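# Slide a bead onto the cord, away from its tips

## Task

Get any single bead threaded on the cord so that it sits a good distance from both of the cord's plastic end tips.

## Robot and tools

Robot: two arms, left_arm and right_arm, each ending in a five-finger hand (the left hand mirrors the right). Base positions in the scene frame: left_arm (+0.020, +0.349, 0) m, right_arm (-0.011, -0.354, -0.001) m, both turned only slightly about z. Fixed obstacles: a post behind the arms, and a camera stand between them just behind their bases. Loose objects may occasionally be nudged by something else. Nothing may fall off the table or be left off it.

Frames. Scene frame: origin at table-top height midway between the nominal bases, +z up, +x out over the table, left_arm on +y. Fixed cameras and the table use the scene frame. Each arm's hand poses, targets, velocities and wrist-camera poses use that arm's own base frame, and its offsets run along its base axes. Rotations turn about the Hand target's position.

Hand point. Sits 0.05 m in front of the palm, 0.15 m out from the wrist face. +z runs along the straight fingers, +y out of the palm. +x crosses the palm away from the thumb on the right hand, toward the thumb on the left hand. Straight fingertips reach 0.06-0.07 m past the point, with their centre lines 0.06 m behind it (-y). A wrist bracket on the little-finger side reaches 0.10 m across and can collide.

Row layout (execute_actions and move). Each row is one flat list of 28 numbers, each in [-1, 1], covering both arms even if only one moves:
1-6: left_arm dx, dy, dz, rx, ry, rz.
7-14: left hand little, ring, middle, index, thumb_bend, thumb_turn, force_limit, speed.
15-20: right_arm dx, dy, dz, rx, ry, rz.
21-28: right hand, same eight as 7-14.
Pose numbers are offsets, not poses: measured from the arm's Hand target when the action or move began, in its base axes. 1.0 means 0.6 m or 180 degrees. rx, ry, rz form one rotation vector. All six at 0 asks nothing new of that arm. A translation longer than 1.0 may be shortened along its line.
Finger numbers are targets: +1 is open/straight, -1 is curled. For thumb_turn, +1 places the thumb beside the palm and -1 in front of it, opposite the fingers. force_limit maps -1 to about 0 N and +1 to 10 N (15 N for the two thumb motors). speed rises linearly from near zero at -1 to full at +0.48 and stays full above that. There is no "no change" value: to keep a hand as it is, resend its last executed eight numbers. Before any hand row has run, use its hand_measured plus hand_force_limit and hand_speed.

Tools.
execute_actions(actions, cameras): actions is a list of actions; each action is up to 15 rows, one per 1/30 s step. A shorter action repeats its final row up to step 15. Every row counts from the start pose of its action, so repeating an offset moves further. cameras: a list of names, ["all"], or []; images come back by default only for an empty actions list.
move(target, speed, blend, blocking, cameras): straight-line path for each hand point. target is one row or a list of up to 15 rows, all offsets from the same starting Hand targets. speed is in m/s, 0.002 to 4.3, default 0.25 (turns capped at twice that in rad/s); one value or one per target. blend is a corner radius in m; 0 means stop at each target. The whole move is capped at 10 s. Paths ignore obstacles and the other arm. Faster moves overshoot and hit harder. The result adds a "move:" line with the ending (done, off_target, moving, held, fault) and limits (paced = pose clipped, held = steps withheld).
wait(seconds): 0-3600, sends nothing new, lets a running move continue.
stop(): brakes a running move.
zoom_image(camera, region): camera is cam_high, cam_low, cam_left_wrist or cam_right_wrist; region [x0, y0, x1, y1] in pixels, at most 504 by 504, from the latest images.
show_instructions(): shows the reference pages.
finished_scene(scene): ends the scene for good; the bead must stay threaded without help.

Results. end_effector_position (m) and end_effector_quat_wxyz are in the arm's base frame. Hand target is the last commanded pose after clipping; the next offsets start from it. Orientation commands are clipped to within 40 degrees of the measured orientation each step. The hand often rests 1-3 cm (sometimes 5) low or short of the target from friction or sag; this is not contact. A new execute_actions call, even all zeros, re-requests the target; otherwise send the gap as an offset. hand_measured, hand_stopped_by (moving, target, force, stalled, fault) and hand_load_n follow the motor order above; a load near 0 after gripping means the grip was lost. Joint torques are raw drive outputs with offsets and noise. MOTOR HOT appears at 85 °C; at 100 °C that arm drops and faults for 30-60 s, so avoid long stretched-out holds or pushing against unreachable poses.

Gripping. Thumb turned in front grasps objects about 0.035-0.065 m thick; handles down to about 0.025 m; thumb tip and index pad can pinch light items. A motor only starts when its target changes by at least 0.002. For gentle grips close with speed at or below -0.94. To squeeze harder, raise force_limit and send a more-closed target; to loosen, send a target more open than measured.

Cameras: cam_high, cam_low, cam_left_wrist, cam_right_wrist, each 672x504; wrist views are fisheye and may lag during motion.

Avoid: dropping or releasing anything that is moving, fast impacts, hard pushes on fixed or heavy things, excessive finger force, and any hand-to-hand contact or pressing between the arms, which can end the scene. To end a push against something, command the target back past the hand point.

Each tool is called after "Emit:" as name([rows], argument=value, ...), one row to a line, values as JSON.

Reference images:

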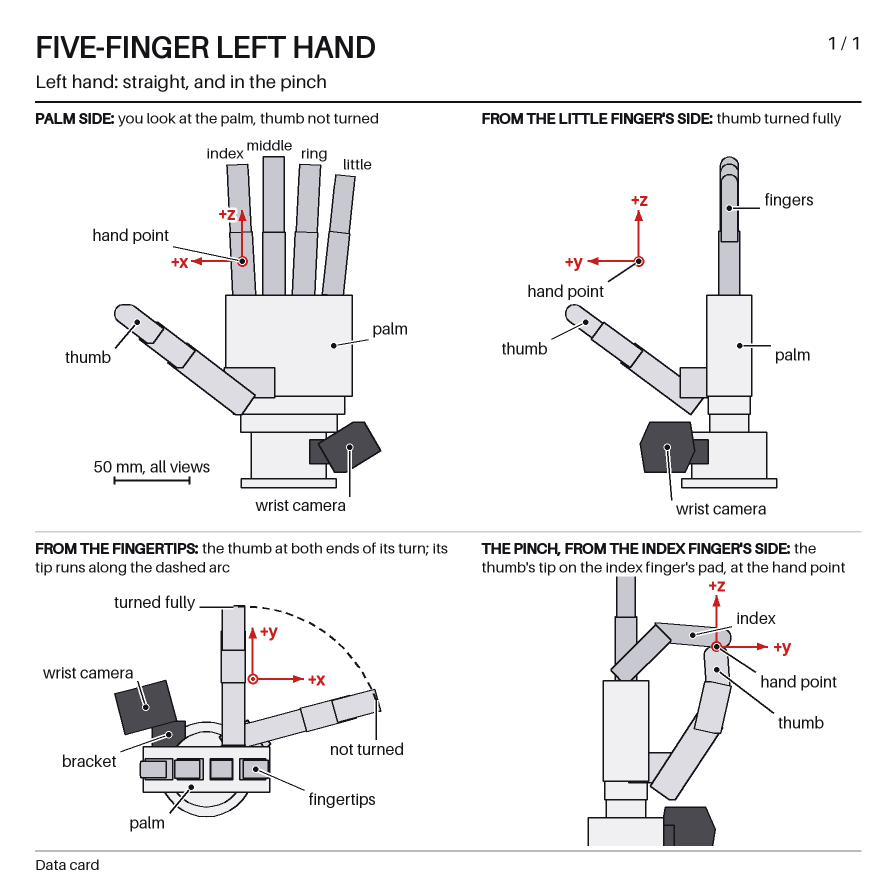

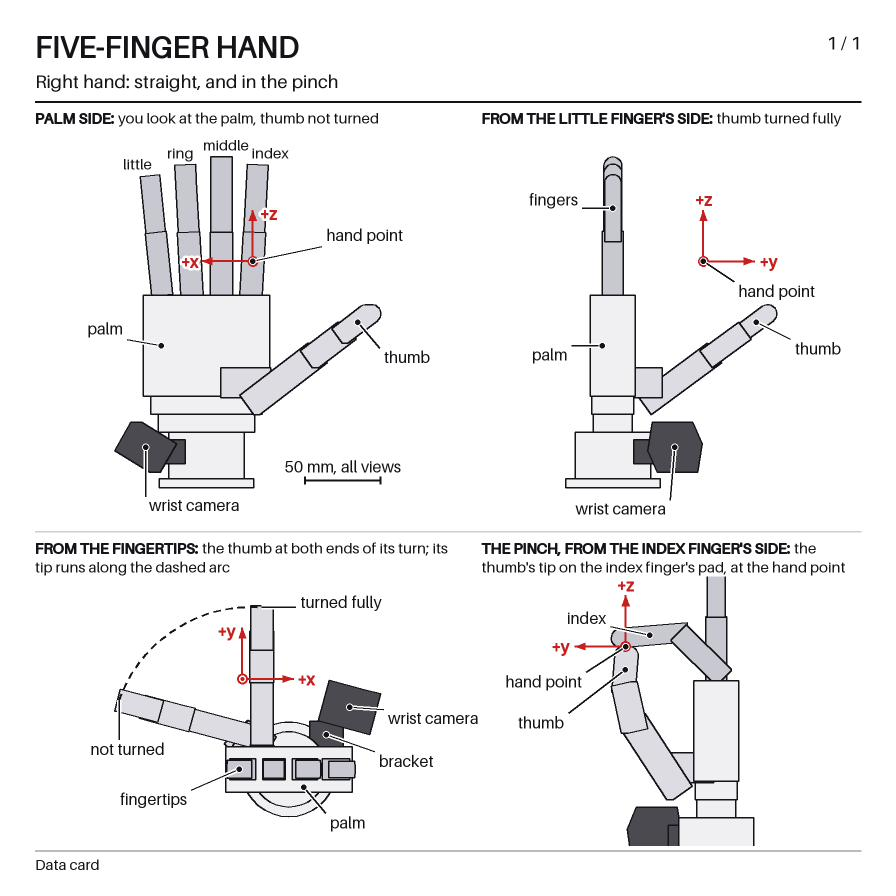

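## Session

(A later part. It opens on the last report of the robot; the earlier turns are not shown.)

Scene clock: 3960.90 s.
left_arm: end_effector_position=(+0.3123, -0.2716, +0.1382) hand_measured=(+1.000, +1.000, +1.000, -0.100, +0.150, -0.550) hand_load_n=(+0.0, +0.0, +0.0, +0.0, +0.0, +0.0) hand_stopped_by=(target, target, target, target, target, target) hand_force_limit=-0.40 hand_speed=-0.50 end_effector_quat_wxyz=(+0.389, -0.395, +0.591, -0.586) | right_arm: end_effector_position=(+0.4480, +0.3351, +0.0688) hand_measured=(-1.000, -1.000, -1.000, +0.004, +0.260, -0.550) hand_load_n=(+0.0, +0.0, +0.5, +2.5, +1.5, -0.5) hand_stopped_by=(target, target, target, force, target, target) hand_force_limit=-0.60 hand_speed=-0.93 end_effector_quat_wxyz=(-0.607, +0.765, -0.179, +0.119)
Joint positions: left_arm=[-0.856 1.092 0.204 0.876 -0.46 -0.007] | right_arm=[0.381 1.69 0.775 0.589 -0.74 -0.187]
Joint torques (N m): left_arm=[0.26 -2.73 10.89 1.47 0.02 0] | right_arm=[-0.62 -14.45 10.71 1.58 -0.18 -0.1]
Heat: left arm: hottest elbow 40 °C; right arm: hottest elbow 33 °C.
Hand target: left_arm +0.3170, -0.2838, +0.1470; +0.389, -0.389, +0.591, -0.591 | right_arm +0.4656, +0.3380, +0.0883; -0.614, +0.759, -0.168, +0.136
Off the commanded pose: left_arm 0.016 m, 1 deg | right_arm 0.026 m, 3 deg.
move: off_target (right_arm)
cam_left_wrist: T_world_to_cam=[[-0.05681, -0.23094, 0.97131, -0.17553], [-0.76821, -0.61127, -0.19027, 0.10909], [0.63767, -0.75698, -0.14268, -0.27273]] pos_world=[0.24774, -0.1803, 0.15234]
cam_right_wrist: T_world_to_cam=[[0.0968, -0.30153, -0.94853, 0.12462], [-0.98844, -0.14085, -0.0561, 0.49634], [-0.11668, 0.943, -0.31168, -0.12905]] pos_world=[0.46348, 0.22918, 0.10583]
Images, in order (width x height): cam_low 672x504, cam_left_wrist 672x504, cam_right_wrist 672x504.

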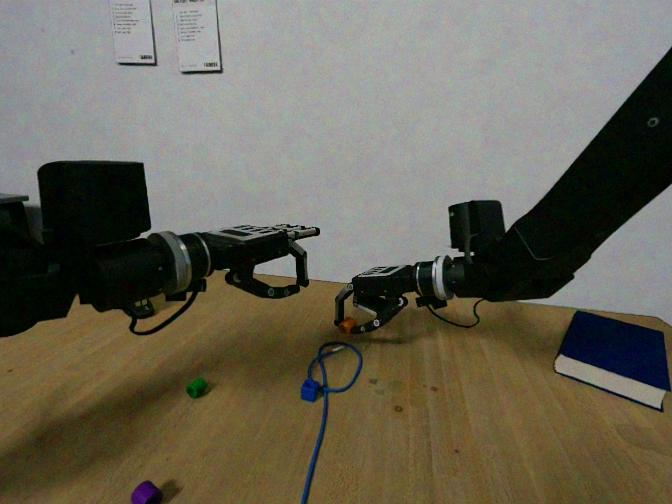

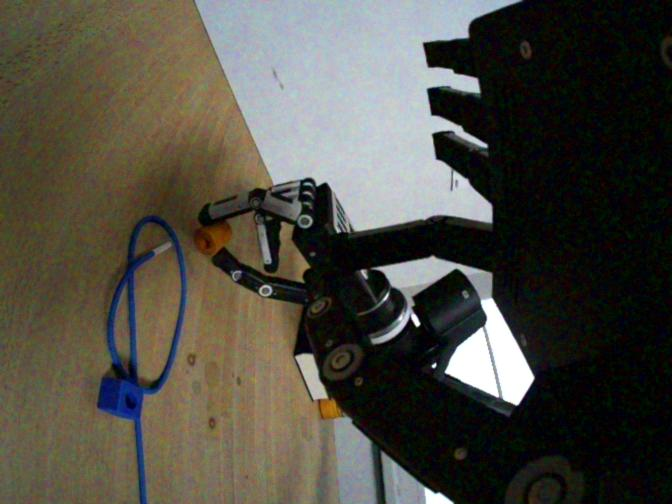

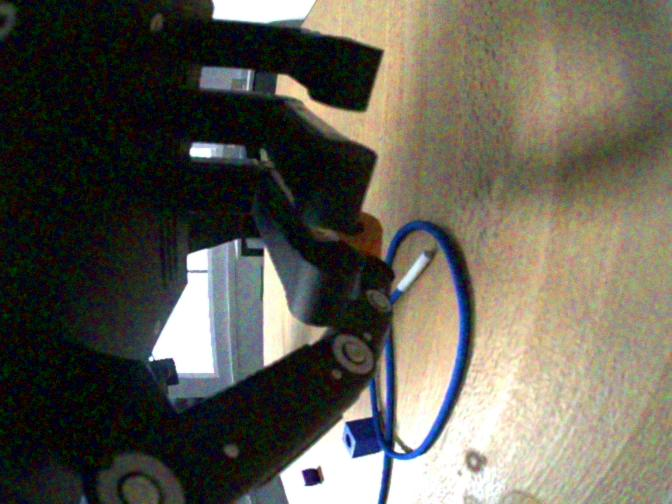

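Emit:
move(target=[0,0,0,0,0,0,1,1,1,-0.10,0.15,-0.55,-0.4,-0.5,0.09,-0.01,0.0,0,0,0,-1,-1,-1,-0.05,0.26,-0.55,-0.6,-0.93], speed=0.06, cameras=["cam_right_wrist","cam_low"])

Scene clock: 4010.47 s.
left_arm: end_effector_position=(+0.3123, -0.2716, +0.1382) hand_measured=(+1.000, +1.000, +1.000, -0.100, +0.150, -0.550) hand_load_n=(+0.0, +0.0, +0.0, +0.0, +0.0, +0.0) hand_stopped_by=(target, target, target, target, target, target) hand_force_limit=-0.40 hand_speed=-0.50 end_effector_quat_wxyz=(+0.389, -0.395, +0.591, -0.586) | right_arm: end_effector_position=(+0.5026, +0.3319, +0.0879) hand_measured=(-1.000, -1.000, -1.000, +0.004, +0.260, -0.550) hand_load_n=(+0.0, +0.0, +0.0, +2.5, +1.5, -0.5) hand_stopped_by=(target, target, target, force, target, target) hand_force_limit=-0.60 hand_speed=-0.93 end_effector_quat_wxyz=(-0.614, +0.759, -0.171, +0.130)
Joint positions: left_arm=[-0.856 1.092 0.204 0.876 -0.46 -0.007] | right_arm=[0.333 1.747 0.918 0.525 -0.785 -0.205]
Joint torques (N m): left_arm=[0.32 -2.61 10.86 1.5 0.02 0.01] | right_arm=[-0.85 -12.86 11.52 1.7 -0.3 -0.12]
Motor temperatures (°C): left_arm=[21 29 40 22 23 24] | right_arm=[22 30 35 25 24 26]
Heat: left arm: hottest elbow 40 °C; right arm: hottest elbow 35 °C.
Hand target: left_arm +0.3170, -0.2838, +0.1470; +0.389, -0.389, +0.591, -0.591 | right_arm +0.5196, +0.3319, +0.0880; -0.614, +0.759, -0.168, +0.136
Off the commanded pose: left_arm 0.016 m, 1 deg | right_arm 0.017 m, 1 deg.
move: off_target (right_arm)
cam_right_wrist: T_world_to_cam=[[0.1259, -0.28898, -0.94902, 0.11769], [-0.98637, -0.13865, -0.08863, 0.55195], [-0.10597, 0.94724, -0.30249, -0.12133]] pos_world=[0.51675, 0.22547, 0.12391]
Images, in order (width x height): cam_low 672x504, cam_right_wrist 672x504.

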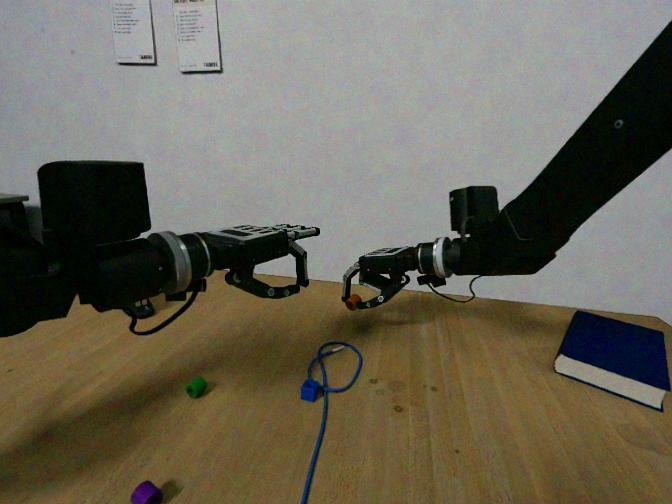

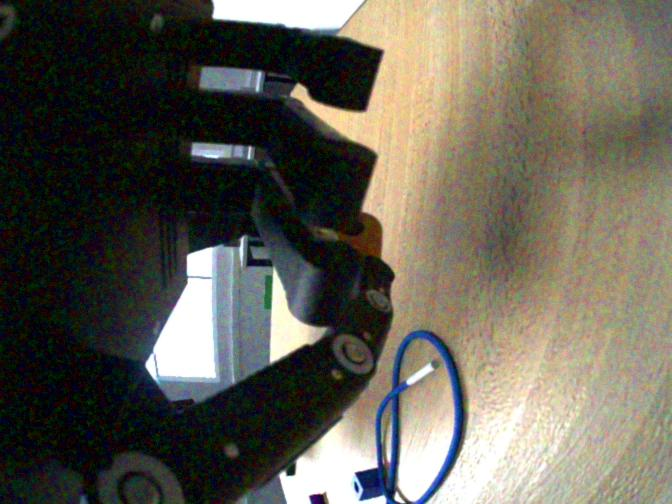

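Emit:
move(target=[0,0,0,0,0,0,1,1,1,-0.10,0.15,-0.55,-0.4,-0.5,0,0,-0.07,0,0,0,-1,-1,-1,-0.05,0.26,-0.55,-0.6,-0.93], speed=0.05, cameras=["cam_right_wrist","cam_low"])

Scene clock: 4017.47 s.
left_arm: end_effector_position=(+0.3123, -0.2716, +0.1382) hand_measured=(+1.000, +1.000, +1.000, -0.100, +0.150, -0.550) hand_load_n=(+0.0, +0.0, +0.0, +0.0, +0.0, +0.0) hand_stopped_by=(target, target, target, target, target, target) hand_force_limit=-0.40 hand_speed=-0.50 end_effector_quat_wxyz=(+0.389, -0.395, +0.591, -0.586) | right_arm: end_effector_position=(+0.5071, +0.3334, +0.0495) hand_measured=(-1.000, -1.000, -1.000, +0.004, +0.260, -0.550) hand_load_n=(+0.0, +0.5, +0.0, +2.5, +1.5, -0.5) hand_stopped_by=(target, target, target, force, target, target) hand_force_limit=-0.60 hand_speed=-0.93 end_effector_quat_wxyz=(-0.613, +0.761, -0.172, +0.128)
Joint positions: left_arm=[-0.856 1.092 0.204 0.876 -0.46 -0.007] | right_arm=[0.333 1.841 0.918 0.612 -0.785 -0.207]
Joint torques (N m): left_arm=[0.21 -2.55 10.93 1.57 0.02 0.01] | right_arm=[-0.85 -13.74 9.32 2.61 -0.31 -0.11]
Heat: left arm: hottest elbow 40 °C; right arm: hottest elbow 35 °C.
Hand target: left_arm +0.3170, -0.2838, +0.1470; +0.389, -0.389, +0.591, -0.591 | right_arm +0.5196, +0.3320, +0.0462; -0.614, +0.759, -0.168, +0.136
Off the commanded pose: left_arm 0.016 m, 1 deg | right_arm 0.013 m, 1 deg.
move: off_target (right_arm)
cam_right_wrist: T_world_to_cam=[[0.12091, -0.29189, -0.94878, 0.08464], [-0.98673, -0.13971, -0.08277, 0.55346], [-0.10839, 0.94619, -0.30491, -0.13215]] pos_world=[0.52156, 0.22707, 0.08581]
Images, in order (width x height): cam_low 672x504, cam_right_wrist 672x504.

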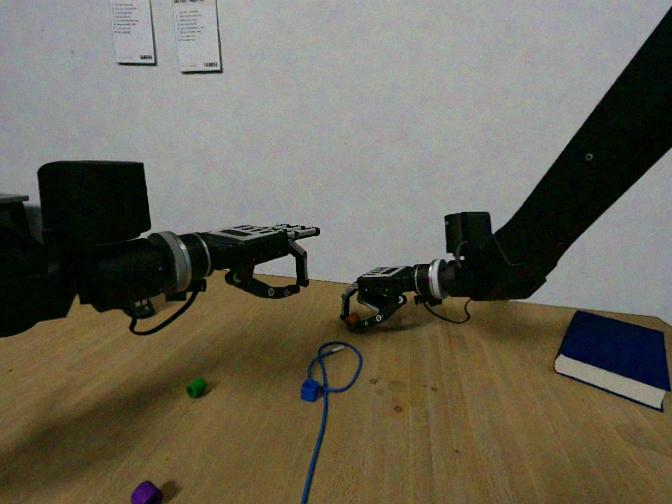

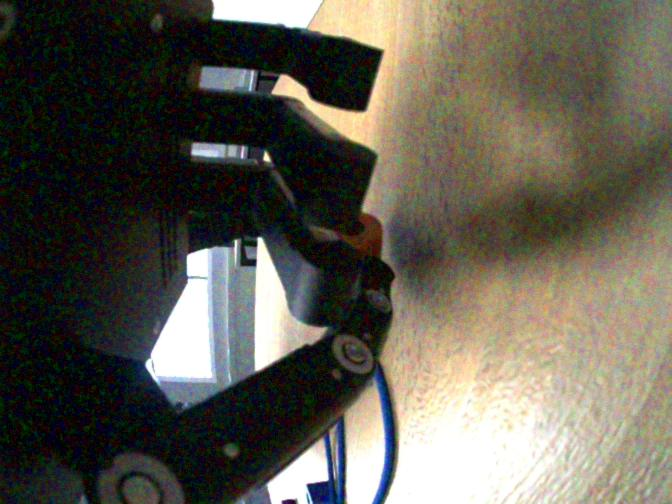

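Emit:
move(target=[0,0,0,0,0,0,1,1,1,-0.10,0.15,-0.55,-0.4,-0.5,0,0,-0.0117,0,0,0,-1,-1,-1,-0.05,0.26,-0.55,-0.6,-0.93], speed=0.03, cameras=["cam_right_wrist","cam_low"])

Emit:
zoom_image(camera="cam_low", region=[310, 260, 430, 360])

Scene clock: 4021.50 s.
left_arm: end_effector_position=(+0.3123, -0.2716, +0.1382) hand_measured=(+1.000, +1.000, +1.000, -0.100, +0.150, -0.550) hand_load_n=(+0.0, +0.0, +0.0, +0.0, +0.0, +0.0) hand_stopped_by=(target, target, target, target, target, target) hand_force_limit=-0.40 hand_speed=-0.50 end_effector_quat_wxyz=(+0.389, -0.395, +0.591, -0.586) | right_arm: end_effector_position=(+0.5080, +0.3337, +0.0441) hand_measured=(-1.000, -1.000, -1.000, +0.004, +0.260, -0.550) hand_load_n=(+0.0, +0.0, +0.5, +2.5, +2.0, -0.5) hand_stopped_by=(target, target, target, force, target, target) hand_force_limit=-0.60 hand_speed=-0.93 end_effector_quat_wxyz=(-0.613, +0.760, -0.171, +0.129)
Joint positions: left_arm=[-0.856 1.092 0.204 0.876 -0.46 -0.007] | right_arm=[0.333 1.856 0.918 0.629 -0.785 -0.207]
Joint torques (N m): left_arm=[0.32 -2.61 10.95 1.55 0.03 0.01] | right_arm=[-1.03 -13.63 9.06 2.61 -0.3 -0.11]
Heat: left arm: hottest elbow 40 °C; right arm: hottest elbow 35 °C.
Hand target: left_arm +0.3170, -0.2838, +0.1470; +0.389, -0.389, +0.591, -0.591 | right_arm +0.5195, +0.3319, +0.0391; -0.614, +0.759, -0.168, +0.136
Off the commanded pose: left_arm 0.016 m, 1 deg | right_arm 0.013 m, 1 deg.
move: off_target (right_arm)
cam_right_wrist: T_world_to_cam=[[0.12365, -0.29102, -0.94869, 0.07787], [-0.98649, -0.1396, -0.08576, 0.55393], [-0.10748, 0.94648, -0.30435, -0.13458]] pos_world=[0.52236, 0.22737, 0.08041]
Images, in order (width x height): cam_low 672x504, cam_right_wrist 672x504.

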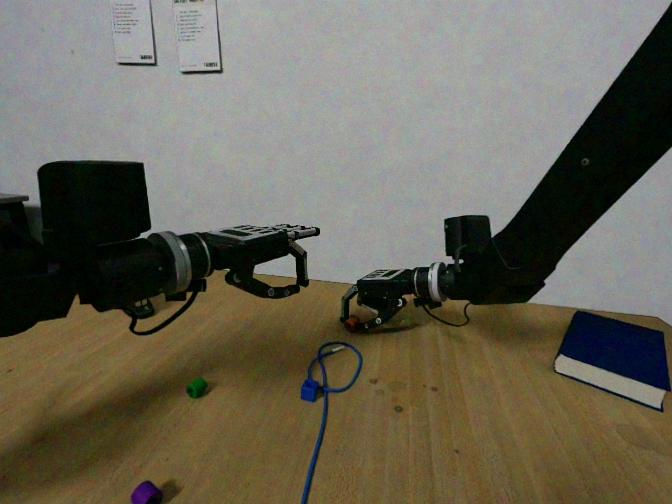

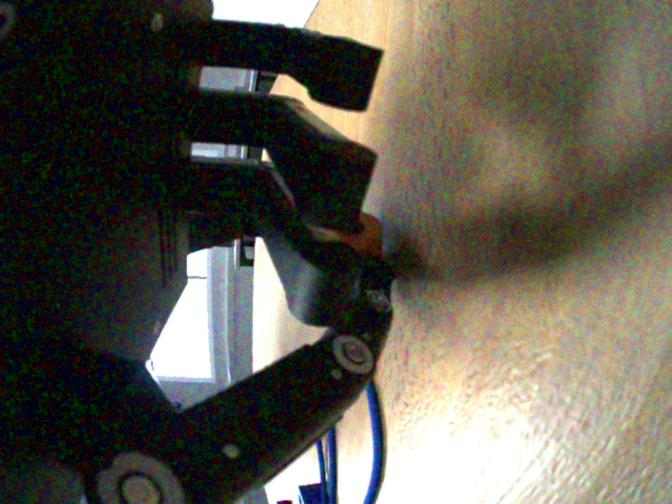

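Scaled by 4.200 from the camera's image (finer frame: 960x720).

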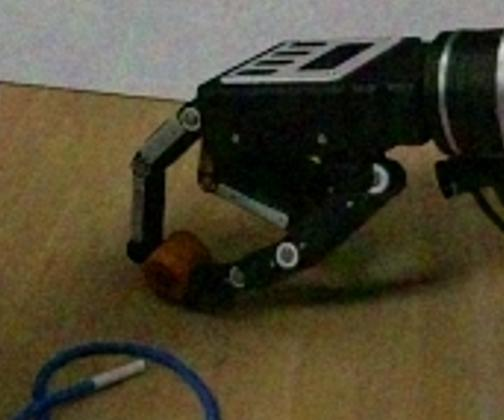

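Emit:
move(target=[0,0,0,0,0,0,1,1,1,-0.10,0.15,-0.55,-0.4,-0.5,0,0,-0.01,0,0,0,-1,-1,-1,-0.05,0.26,-0.55,-0.6,-0.93], speed=0.03, cameras=["cam_right_wrist","cam_low"])

Emit:
zoom_image(camera="cam_low", region=[310, 260, 430, 360])

Scene clock: 4029.07 s.
left_arm: end_effector_position=(+0.3123, -0.2716, +0.1382) hand_measured=(+1.000, +1.000, +1.000, -0.100, +0.150, -0.550) hand_load_n=(+0.0, +0.0, +0.0, +0.0, +0.0, +0.0) hand_stopped_by=(target, target, target, target, target, target) hand_force_limit=-0.40 hand_speed=-0.50 end_effector_quat_wxyz=(+0.389, -0.395, +0.591, -0.586) | right_arm: end_effector_position=(+0.5094, +0.3341, +0.0428) hand_measured=(-1.000, -1.000, -1.000, +0.004, +0.260, -0.550) hand_load_n=(+0.0, +0.0, +0.0, +2.5, +1.5, +0.0) hand_stopped_by=(target, target, target, force, target, target) hand_force_limit=-0.60 hand_speed=-0.93 end_effector_quat_wxyz=(-0.615, +0.759, -0.168, +0.132)
Joint positions: left_arm=[-0.856 1.092 0.204 0.876 -0.46 -0.007] | right_arm=[0.332 1.864 0.918 0.647 -0.786 -0.207]
Joint torques (N m): left_arm=[0.21 -2.73 10.95 1.51 0.02 0] | right_arm=[-0.67 -13.1 8.9 2.51 -0.26 -0.11]
Heat: left arm: hottest elbow 40 °C; right arm: hottest elbow 34 °C.
Hand target: left_arm +0.3170, -0.2838, +0.1470; +0.389, -0.389, +0.591, -0.591 | right_arm +0.5196, +0.3318, +0.0330; -0.614, +0.759, -0.168, +0.136
Off the commanded pose: left_arm 0.016 m, 1 deg | right_arm 0.014 m, 1 deg.
move: off_target (right_arm)
cam_right_wrist: T_world_to_cam=[[0.13258, -0.28761, -0.94853, 0.0708], [-0.98559, -0.13968, -0.09541, 0.55521], [-0.10505, 0.94751, -0.30198, -0.13684]] pos_world=[0.52345, 0.22757, 0.07881]
Images, in order (width x height): cam_low 672x504, cam_right_wrist 672x504.

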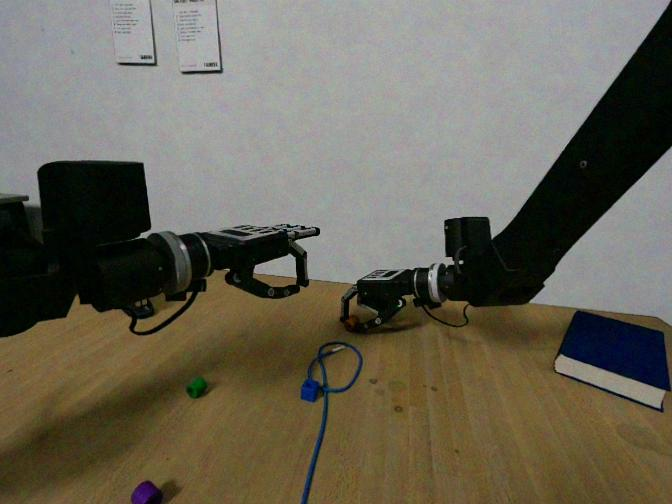

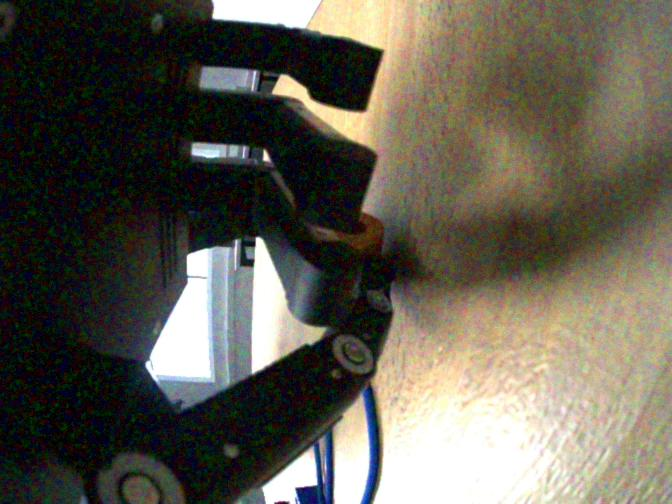

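Scaled by 4.200 from the camera's image (finer frame: 960x720).

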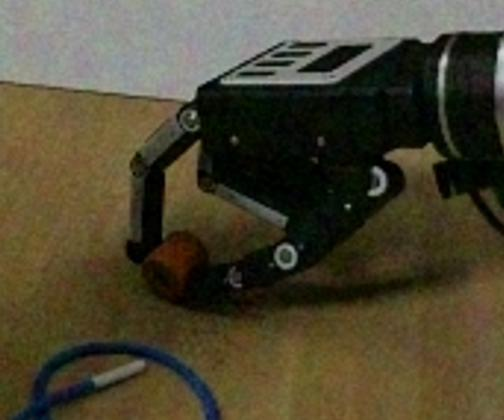

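Emit:
execute_actions([
  [[0,0,0,0,0,0,1,1,1,-0.10,0.15,-0.55,-0.4,-0.5,0,0,0,0,0,0,-1,-1,-1,0.10,0.26,-0.55,-0.6,-0.95]],
  [[0,0,0,0,0,0,1,1,1,-0.10,0.15,-0.55,-0.4,-0.5,0,0,0,0,0,0,-1,-1,-1,0.10,0.26,-0.55,-0.6,-0.95]],
  [[0,0,0,0,0,0,1,1,1,-0.10,0.15,-0.55,-0.4,-0.5,0,0,0,0,0,0,-1,-1,-1,0.10,0.26,-0.55,-0.6,-0.95]],
  [[0,0,0,0,0,0,1,1,1,-0.10,0.15,-0.55,-0.4,-0.5,0,0,0,0,0,0,-1,-1,-1,0.10,0.26,-0.55,-0.6,-0.95]],
], cameras=["cam_right_wrist","cam_low"])

Emit:
zoom_image(camera="cam_low", region=[310, 260, 430, 360])

Scene clock: 4038.30 s.
left_arm: end_effector_position=(+0.3123, -0.2716, +0.1382) hand_measured=(+1.000, +1.000, +1.000, -0.100, +0.150, -0.550) hand_load_n=(+0.0, +0.0, +0.0, +0.0, +0.0, +0.0) hand_stopped_by=(target, target, target, target, target, target) hand_force_limit=-0.40 hand_speed=-0.50 end_effector_quat_wxyz=(+0.389, -0.395, +0.591, -0.586) | right_arm: end_effector_position=(+0.5091, +0.3340, +0.0404) hand_measured=(-1.000, -1.000, -1.000, +0.100, +0.260, -0.550) hand_load_n=(+0.0, +0.0, +0.0, +0.0, +0.0, +0.0) hand_stopped_by=(target, target, target, target, target, target) hand_force_limit=-0.60 hand_speed=-0.95 end_effector_quat_wxyz=(-0.614, +0.759, -0.170, +0.131)
Joint positions: left_arm=[-0.856 1.092 0.204 0.876 -0.46 -0.007] | right_arm=[0.332 1.868 0.918 0.647 -0.786 -0.207]
Joint torques (N m): left_arm=[0.26 -2.73 10.92 1.5 0.02 0.01] | right_arm=[-1.08 -13.51 8.84 2.52 -0.27 -0.11]
Heat: left arm: hottest elbow 40 °C; right arm: hottest elbow 34 °C.
Hand target: left_arm +0.3170, -0.2838, +0.1470; +0.389, -0.389, +0.591, -0.591 | right_arm +0.5196, +0.3318, +0.0330; -0.614, +0.759, -0.168, +0.136
Off the commanded pose: left_arm 0.016 m, 1 deg | right_arm 0.013 m, 1 deg.
cam_right_wrist: T_world_to_cam=[[0.12875, -0.28901, -0.94863, 0.07095], [-0.98598, -0.13971, -0.09126, 0.55468], [-0.10616, 0.94708, -0.30295, -0.1367]] pos_world=[0.52325, 0.22747, 0.07651]
Images, in order (width x height): cam_low 672x504, cam_right_wrist 672x504.

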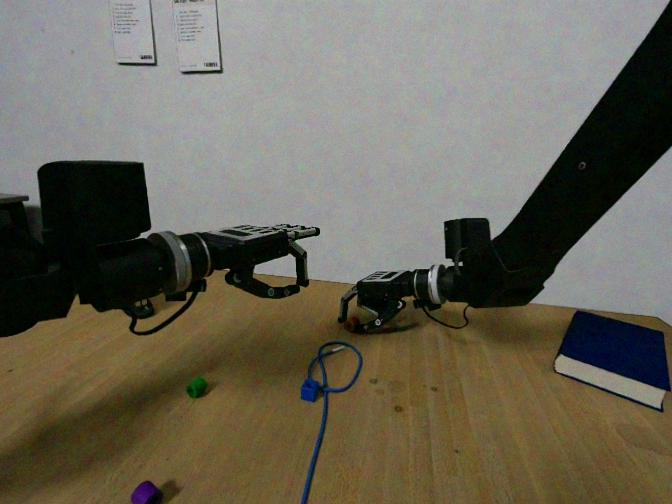

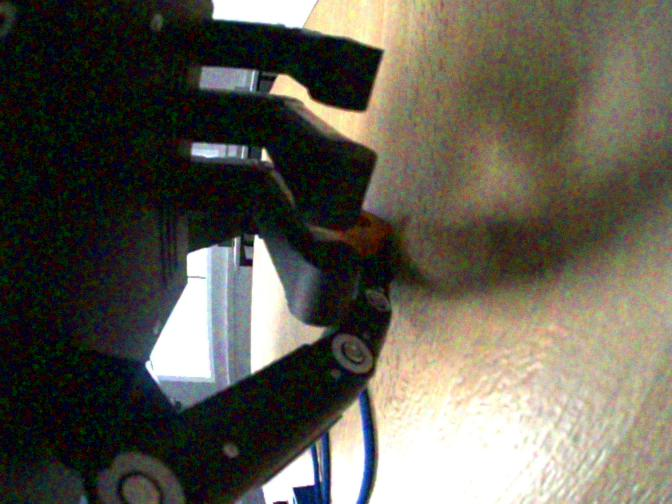

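Scaled by 4.200 from the camera's image (finer frame: 960x720).

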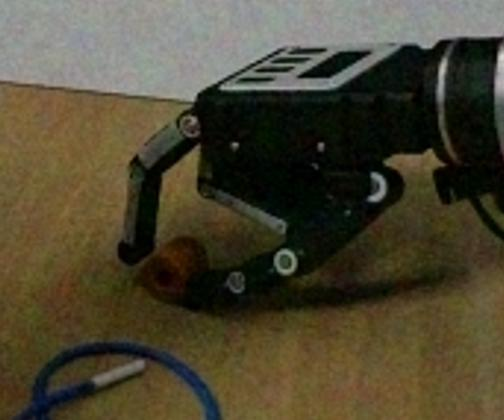

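Emit:
move(target=[0,0,0,0,0,0,1,1,1,-0.10,0.15,-0.55,-0.4,-0.5,0,0,0.1,0,0,0,-1,-1,-1,0.30,0.26,-0.55,-0.6,-0.93], speed=0.05, cameras=["cam_right_wrist","cam_low","cam_high"])

Emit:
zoom_image(camera="cam_low", region=[310, 260, 430, 360])

Emit:
zoom_image(camera="cam_right_wrist", region=[320, 170, 480, 300])

Scene clock: 4044.83 s.
left_arm: end_effector_position=(+0.3123, -0.2716, +0.1382) hand_measured=(+1.000, +1.000, +1.000, -0.100, +0.150, -0.550) hand_load_n=(+0.0, +0.0, +0.0, -0.5, +0.0, +0.0) hand_stopped_by=(target, target, target, target, target, target) hand_force_limit=-0.40 hand_speed=-0.50 end_effector_quat_wxyz=(+0.389, -0.395, +0.591, -0.586) | right_arm: end_effector_position=(+0.4999, +0.3308, +0.0712) hand_measured=(-1.000, -1.000, -1.000, +0.300, +0.260, -0.550) hand_load_n=(+0.0, +0.0, +0.0, +0.0, +0.0, +0.0) hand_stopped_by=(target, target, target, target, target, target) hand_force_limit=-0.60 hand_speed=-0.93 end_effector_quat_wxyz=(-0.606, +0.766, -0.180, +0.117)
Joint positions: left_arm=[-0.856 1.092 0.204 0.876 -0.46 -0.007] | right_arm=[0.332 1.773 0.918 0.512 -0.786 -0.207]
Joint torques (N m): left_arm=[0.26 -2.67 10.88 1.48 0.02 -0.01] | right_arm=[-0.79 -16.26 11.52 1.65 -0.29 -0.1]
Heat: left arm: hottest elbow 40 °C; right arm: hottest elbow 33 °C.
Hand target: left_arm +0.3170, -0.2838, +0.1470; +0.389, -0.389, +0.591, -0.591 | right_arm +0.5197, +0.3318, +0.0931; -0.614, +0.759, -0.168, +0.137
Off the commanded pose: left_arm 0.016 m, 1 deg | right_arm 0.029 m, 3 deg.
move: off_target (right_arm)
cam_right_wrist: T_world_to_cam=[[0.0925, -0.30147, -0.94898, 0.1227], [-0.98871, -0.14067, -0.05169, 0.54688], [-0.11791, 0.94304, -0.31107, -0.11756]] pos_world=[0.51549, 0.22478, 0.10813]
Images, in order (width x height): cam_high 672x504, cam_low 672x504, cam_right_wrist 672x504.

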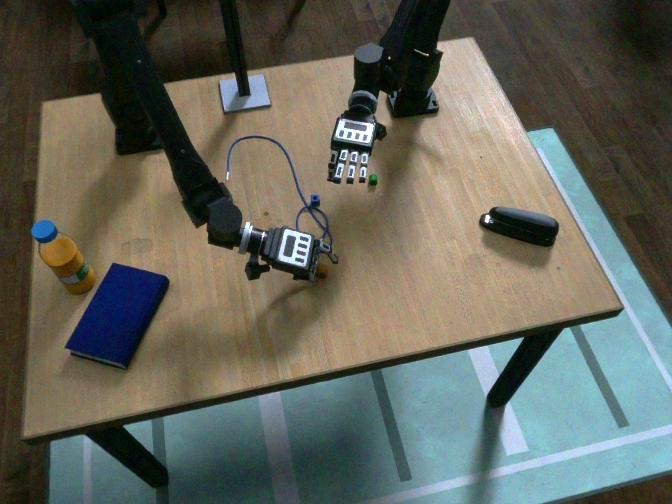

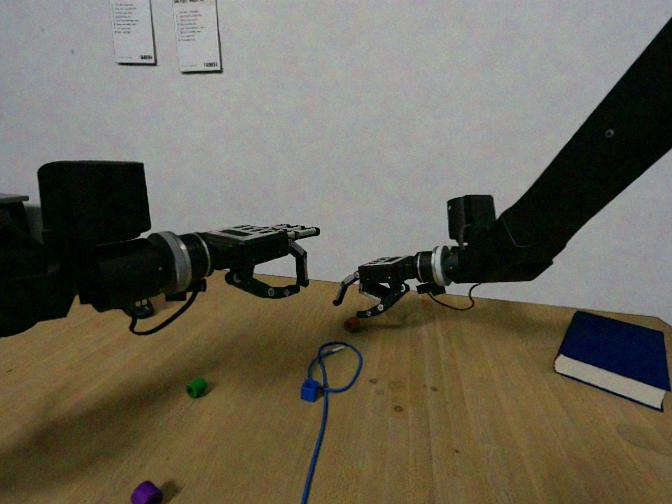

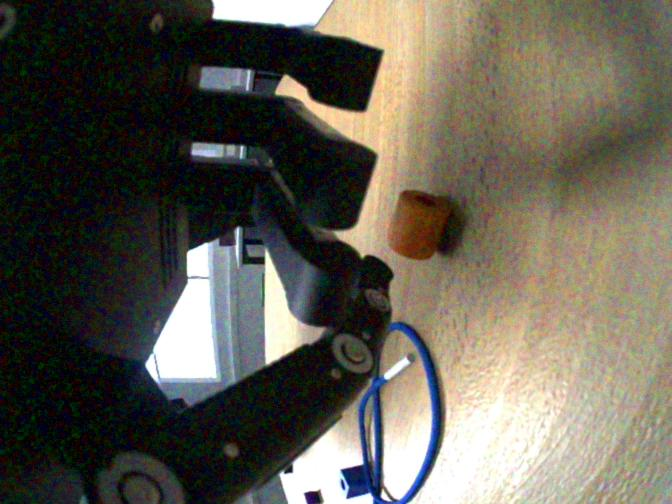

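Scaled by 4.200 from the camera's image (finer frame: 960x720).

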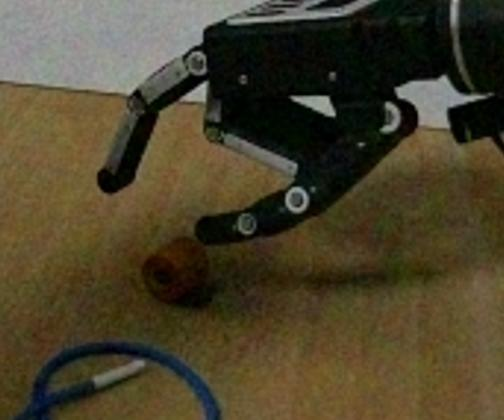

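Scaled by 3.150 from the camera's image (finer frame: 960x720).

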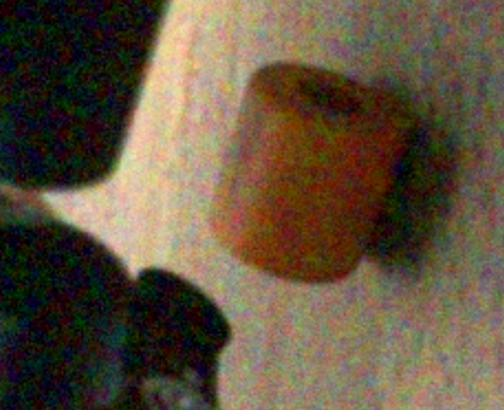

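Emit:
move(target=[0,0,0,0,0,0,1,1,1,-0.10,0.15,-0.55,-0.4,-0.5,0.0055,0.0153,-0.06,0,0,0.0278,-1,-1,-1,0.30,0.26,-0.55,-0.6,-0.93], speed=0.05, cameras=["cam_right_wrist","cam_low"])

Emit:
zoom_image(camera="cam_low", region=[310, 260, 430, 360])

Emit:
zoom_image(camera="cam_right_wrist", region=[320, 170, 480, 300])

Scene clock: 4068.17 s.
left_arm: end_effector_position=(+0.3123, -0.2716, +0.1382) hand_measured=(+1.000, +1.000, +1.000, -0.100, +0.150, -0.550) hand_load_n=(+0.0, +0.0, +0.0, +0.0, +0.0, +0.0) hand_stopped_by=(target, target, target, target, target, target) hand_force_limit=-0.40 hand_speed=-0.50 end_effector_quat_wxyz=(+0.389, -0.395, +0.591, -0.586) | right_arm: end_effector_position=(+0.5036, +0.3405, +0.0550) hand_measured=(-1.000, -1.000, -1.000, +0.300, +0.260, -0.550) hand_load_n=(+0.0, +0.0, +0.0, +0.0, +0.0, +0.0) hand_stopped_by=(target, target, target, target, target, target) hand_force_limit=-0.60 hand_speed=-0.93 end_effector_quat_wxyz=(-0.615, +0.769, -0.143, +0.095)
Joint positions: left_arm=[-0.856 1.092 0.204 0.876 -0.46 -0.007] | right_arm=[0.332 1.846 0.968 0.523 -0.869 -0.246]
Joint torques (N m): left_arm=[0.21 -2.61 10.89 1.5 0.03 -0.01] | right_arm=[-0.91 -14.04 11 2.54 -0.34 -0.14]
Heat: left arm: hottest elbow 40 °C; right arm: hottest elbow 34 °C.
Hand target: left_arm +0.3170, -0.2838, +0.1470; +0.389, -0.389, +0.591, -0.591 | right_arm +0.5228, +0.3411, +0.0570; -0.620, +0.765, -0.135, +0.109
Off the commanded pose: left_arm 0.016 m, 1 deg | right_arm 0.019 m, 2 deg.
move: off_target (right_arm)
cam_right_wrist: T_world_to_cam=[[0.13116, -0.28369, -0.9499, 0.08437], [-0.97197, -0.22539, -0.0669, 0.57237], [-0.19512, 0.93205, -0.3053, -0.0891]] pos_world=[0.52788, 0.23598, 0.09123]
Images, in order (width x height): cam_low 672x504, cam_right_wrist 672x504.

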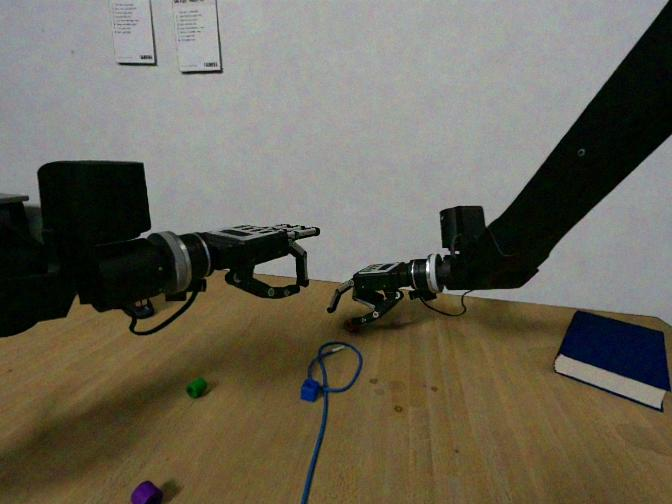

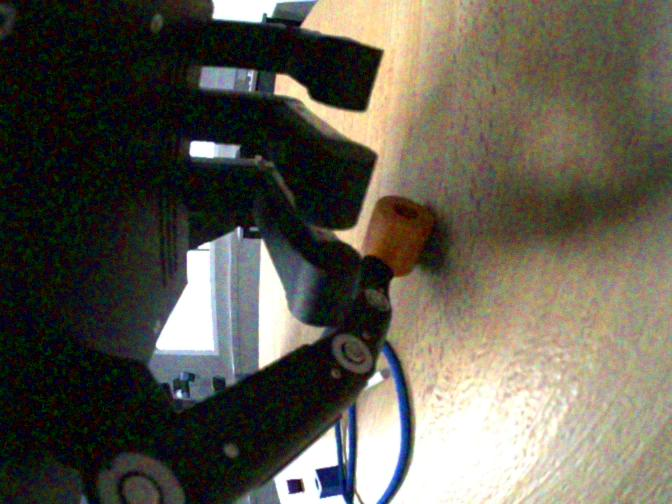

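Scaled by 4.200 from the camera's image (finer frame: 960x720).

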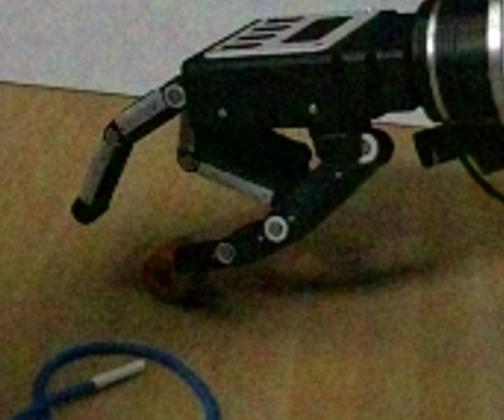

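Scaled by 3.150 from the camera's image (finer frame: 960x720).

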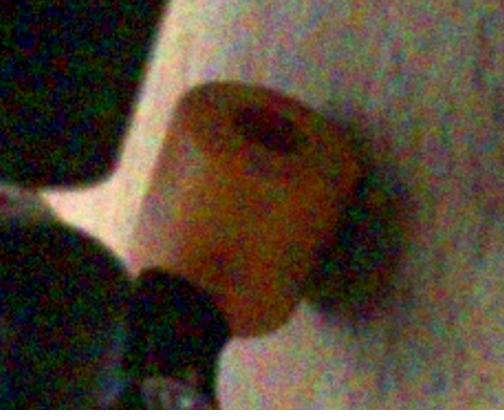

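Emit:
move(target=[0,0,0,0,0,0,1,1,1,-0.10,0.15,-0.55,-0.4,-0.5,0.0,0.002,-0.04,0,0,0,-1,-1,-1,0.30,0.26,-0.55,-0.6,-0.93], speed=0.04, cameras=["cam_right_wrist","cam_low"])

Emit:
zoom_image(camera="cam_low", region=[310, 260, 430, 360])

Emit:
zoom_image(camera="cam_right_wrist", region=[320, 170, 480, 300])

Scene clock: 4091.63 s.
left_arm: end_effector_position=(+0.3123, -0.2716, +0.1382) hand_measured=(+1.000, +1.000, +1.000, -0.100, +0.150, -0.550) hand_load_n=(+0.0, +0.0, +0.0, +0.0, +0.0, +0.0) hand_stopped_by=(target, target, target, target, target, target) hand_force_limit=-0.40 hand_speed=-0.50 end_effector_quat_wxyz=(+0.389, -0.395, +0.591, -0.586) | right_arm: end_effector_position=(+0.5068, +0.3416, +0.0358) hand_measured=(-1.000, -1.000, -1.000, +0.300, +0.260, -0.550) hand_load_n=(+0.0, +0.0, +0.0, +0.0, +0.0, +0.0) hand_stopped_by=(target, target, target, target, target, target) hand_force_limit=-0.60 hand_speed=-0.93 end_effector_quat_wxyz=(-0.617, +0.768, -0.140, +0.099)
Joint positions: left_arm=[-0.856 1.092 0.204 0.876 -0.46 -0.007] | right_arm=[0.332 1.896 0.968 0.583 -0.869 -0.247]
Joint torques (N m): left_arm=[0.21 -2.67 10.93 1.52 0.02 -0.01] | right_arm=[-0.73 -14.1 10.15 2.51 -0.26 -0.11]
Heat: left arm: hottest elbow 40 °C; right arm: hottest elbow 34 °C.
Hand target: left_arm +0.3170, -0.2838, +0.1470; +0.389, -0.389, +0.591, -0.591 | right_arm +0.5228, +0.3423, +0.0330; -0.620, +0.765, -0.135, +0.109
Off the commanded pose: left_arm 0.016 m, 1 deg | right_arm 0.016 m, 1 deg.
move: off_target (right_arm)
cam_right_wrist: T_world_to_cam=[[0.14044, -0.28075, -0.94945, 0.06035], [-0.97126, -0.22521, -0.07708, 0.57431], [-0.19219, 0.93298, -0.30432, -0.0971]] pos_world=[0.53067, 0.23688, 0.07202]
Images, in order (width x height): cam_low 672x504, cam_right_wrist 672x504.

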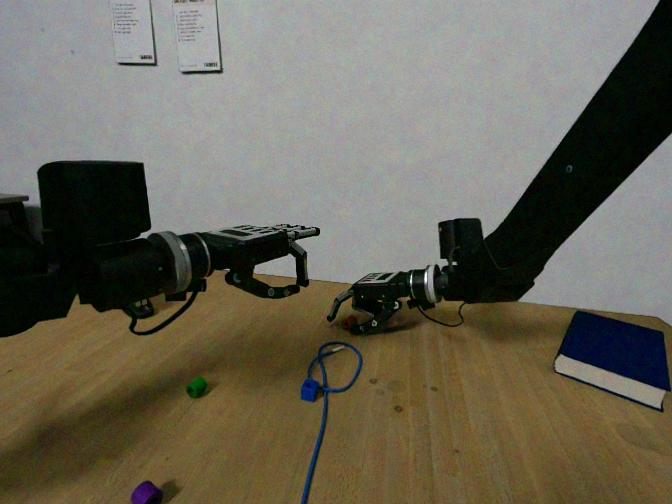

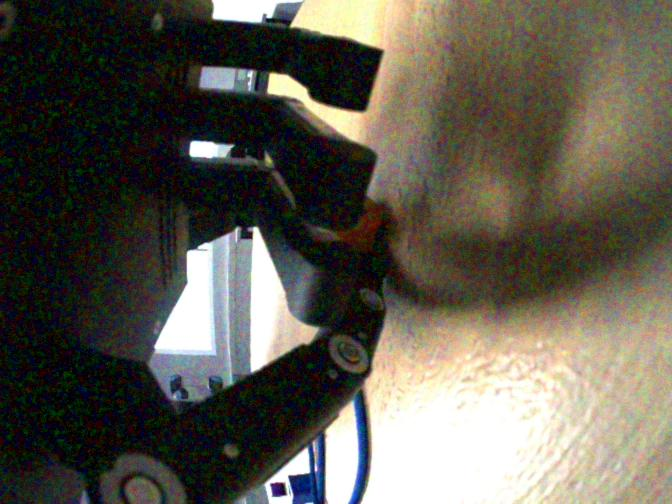

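Scaled by 4.200 from the camera's image (finer frame: 960x720).

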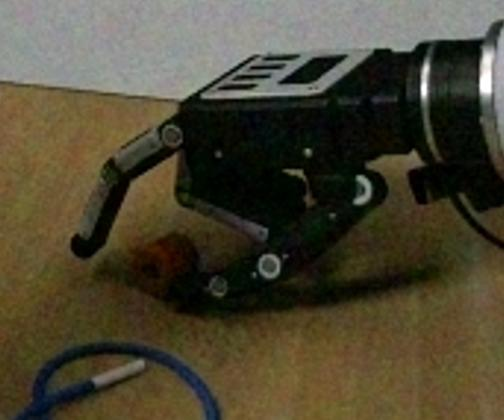

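Scaled by 3.150 from the camera's image (finer frame: 960x720).

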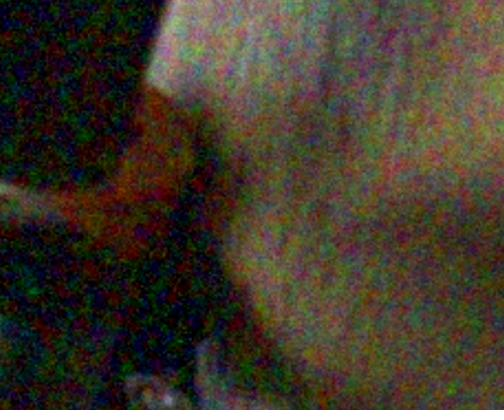

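Emit:
move(target=[0,0,0,0,0,0,1,1,1,-0.10,0.15,-0.55,-0.4,-0.5,0.009,0.0,-0.007,0,0,0,-1,-1,-1,0.20,0.26,-0.55,-0.6,-0.93], speed=0.03, cameras=["cam_right_wrist","cam_low"])

Emit:
zoom_image(camera="cam_low", region=[310, 260, 430, 360])

Emit:
zoom_image(camera="cam_right_wrist", region=[320, 190, 420, 270])

Scene clock: 4107.37 s.
left_arm: end_effector_position=(+0.3123, -0.2716, +0.1382) hand_measured=(+1.000, +1.000, +1.000, -0.100, +0.150, -0.550) hand_load_n=(+0.0, +0.0, +0.0, +0.0, +0.0, +0.0) hand_stopped_by=(target, target, target, target, target, target) hand_force_limit=-0.40 hand_speed=-0.50 end_effector_quat_wxyz=(+0.389, -0.395, +0.591, -0.586) | right_arm: end_effector_position=(+0.5117, +0.3430, +0.0356) hand_measured=(-1.000, -1.000, -1.000, +0.200, +0.260, -0.550) hand_load_n=(+0.0, +0.0, +0.0, +0.0, -0.5, +0.5) hand_stopped_by=(target, target, target, target, target, target) hand_force_limit=-0.60 hand_speed=-0.93 end_effector_quat_wxyz=(-0.619, +0.767, -0.138, +0.100)
Joint positions: left_arm=[-0.856 1.092 0.204 0.876 -0.46 -0.007] | right_arm=[0.331 1.907 0.982 0.586 -0.873 -0.247]
Joint torques (N m): left_arm=[0.26 -2.78 10.92 1.52 0.04 -0.01] | right_arm=[-0.85 -13.68 10.24 2.43 -0.25 -0.12]
Heat: left arm: hottest elbow 41 °C; right arm: hottest elbow 34 °C.
Hand target: left_arm +0.3170, -0.2838, +0.1470; +0.389, -0.389, +0.591, -0.591 | right_arm +0.5282, +0.3422, +0.0289; -0.620, +0.765, -0.135, +0.109
Off the commanded pose: left_arm 0.016 m, 1 deg | right_arm 0.018 m, 1 deg.
move: off_target (right_arm)
cam_right_wrist: T_world_to_cam=[[0.14653, -0.27734, -0.94953, 0.0556], [-0.9703, -0.22705, -0.08342, 0.57983], [-0.19245, 0.93356, -0.30238, -0.0977]] pos_world=[0.53566, 0.23827, 0.07162]
Images, in order (width x height): cam_low 672x504, cam_right_wrist 672x504.

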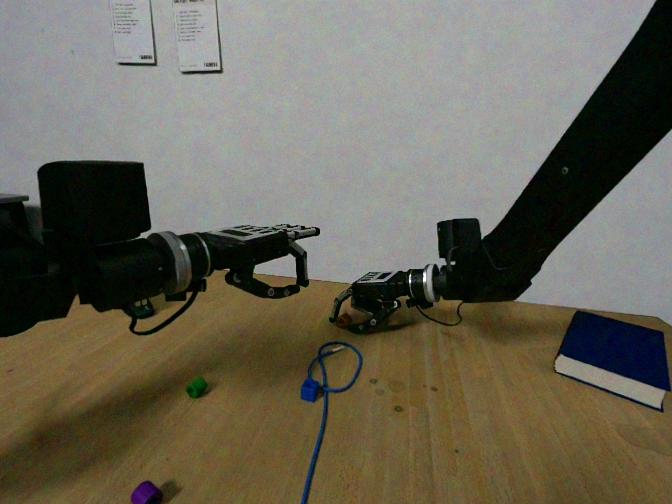

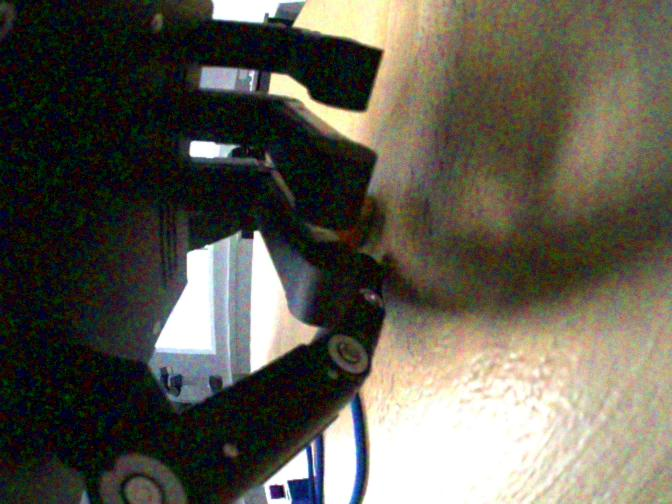

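Scaled by 4.200 from the camera's image (finer frame: 960x720).

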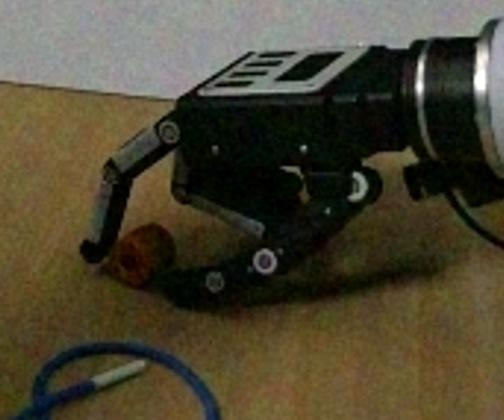

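Scaled by 5.040 from the camera's image (finer frame: 960x720).

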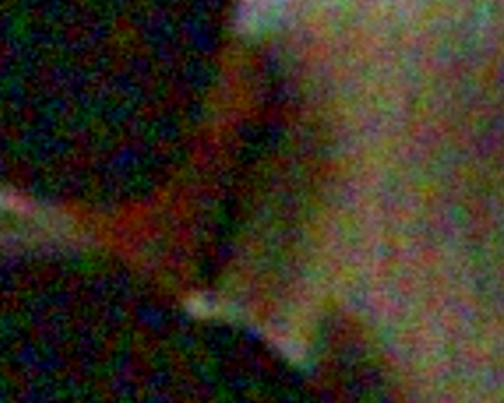

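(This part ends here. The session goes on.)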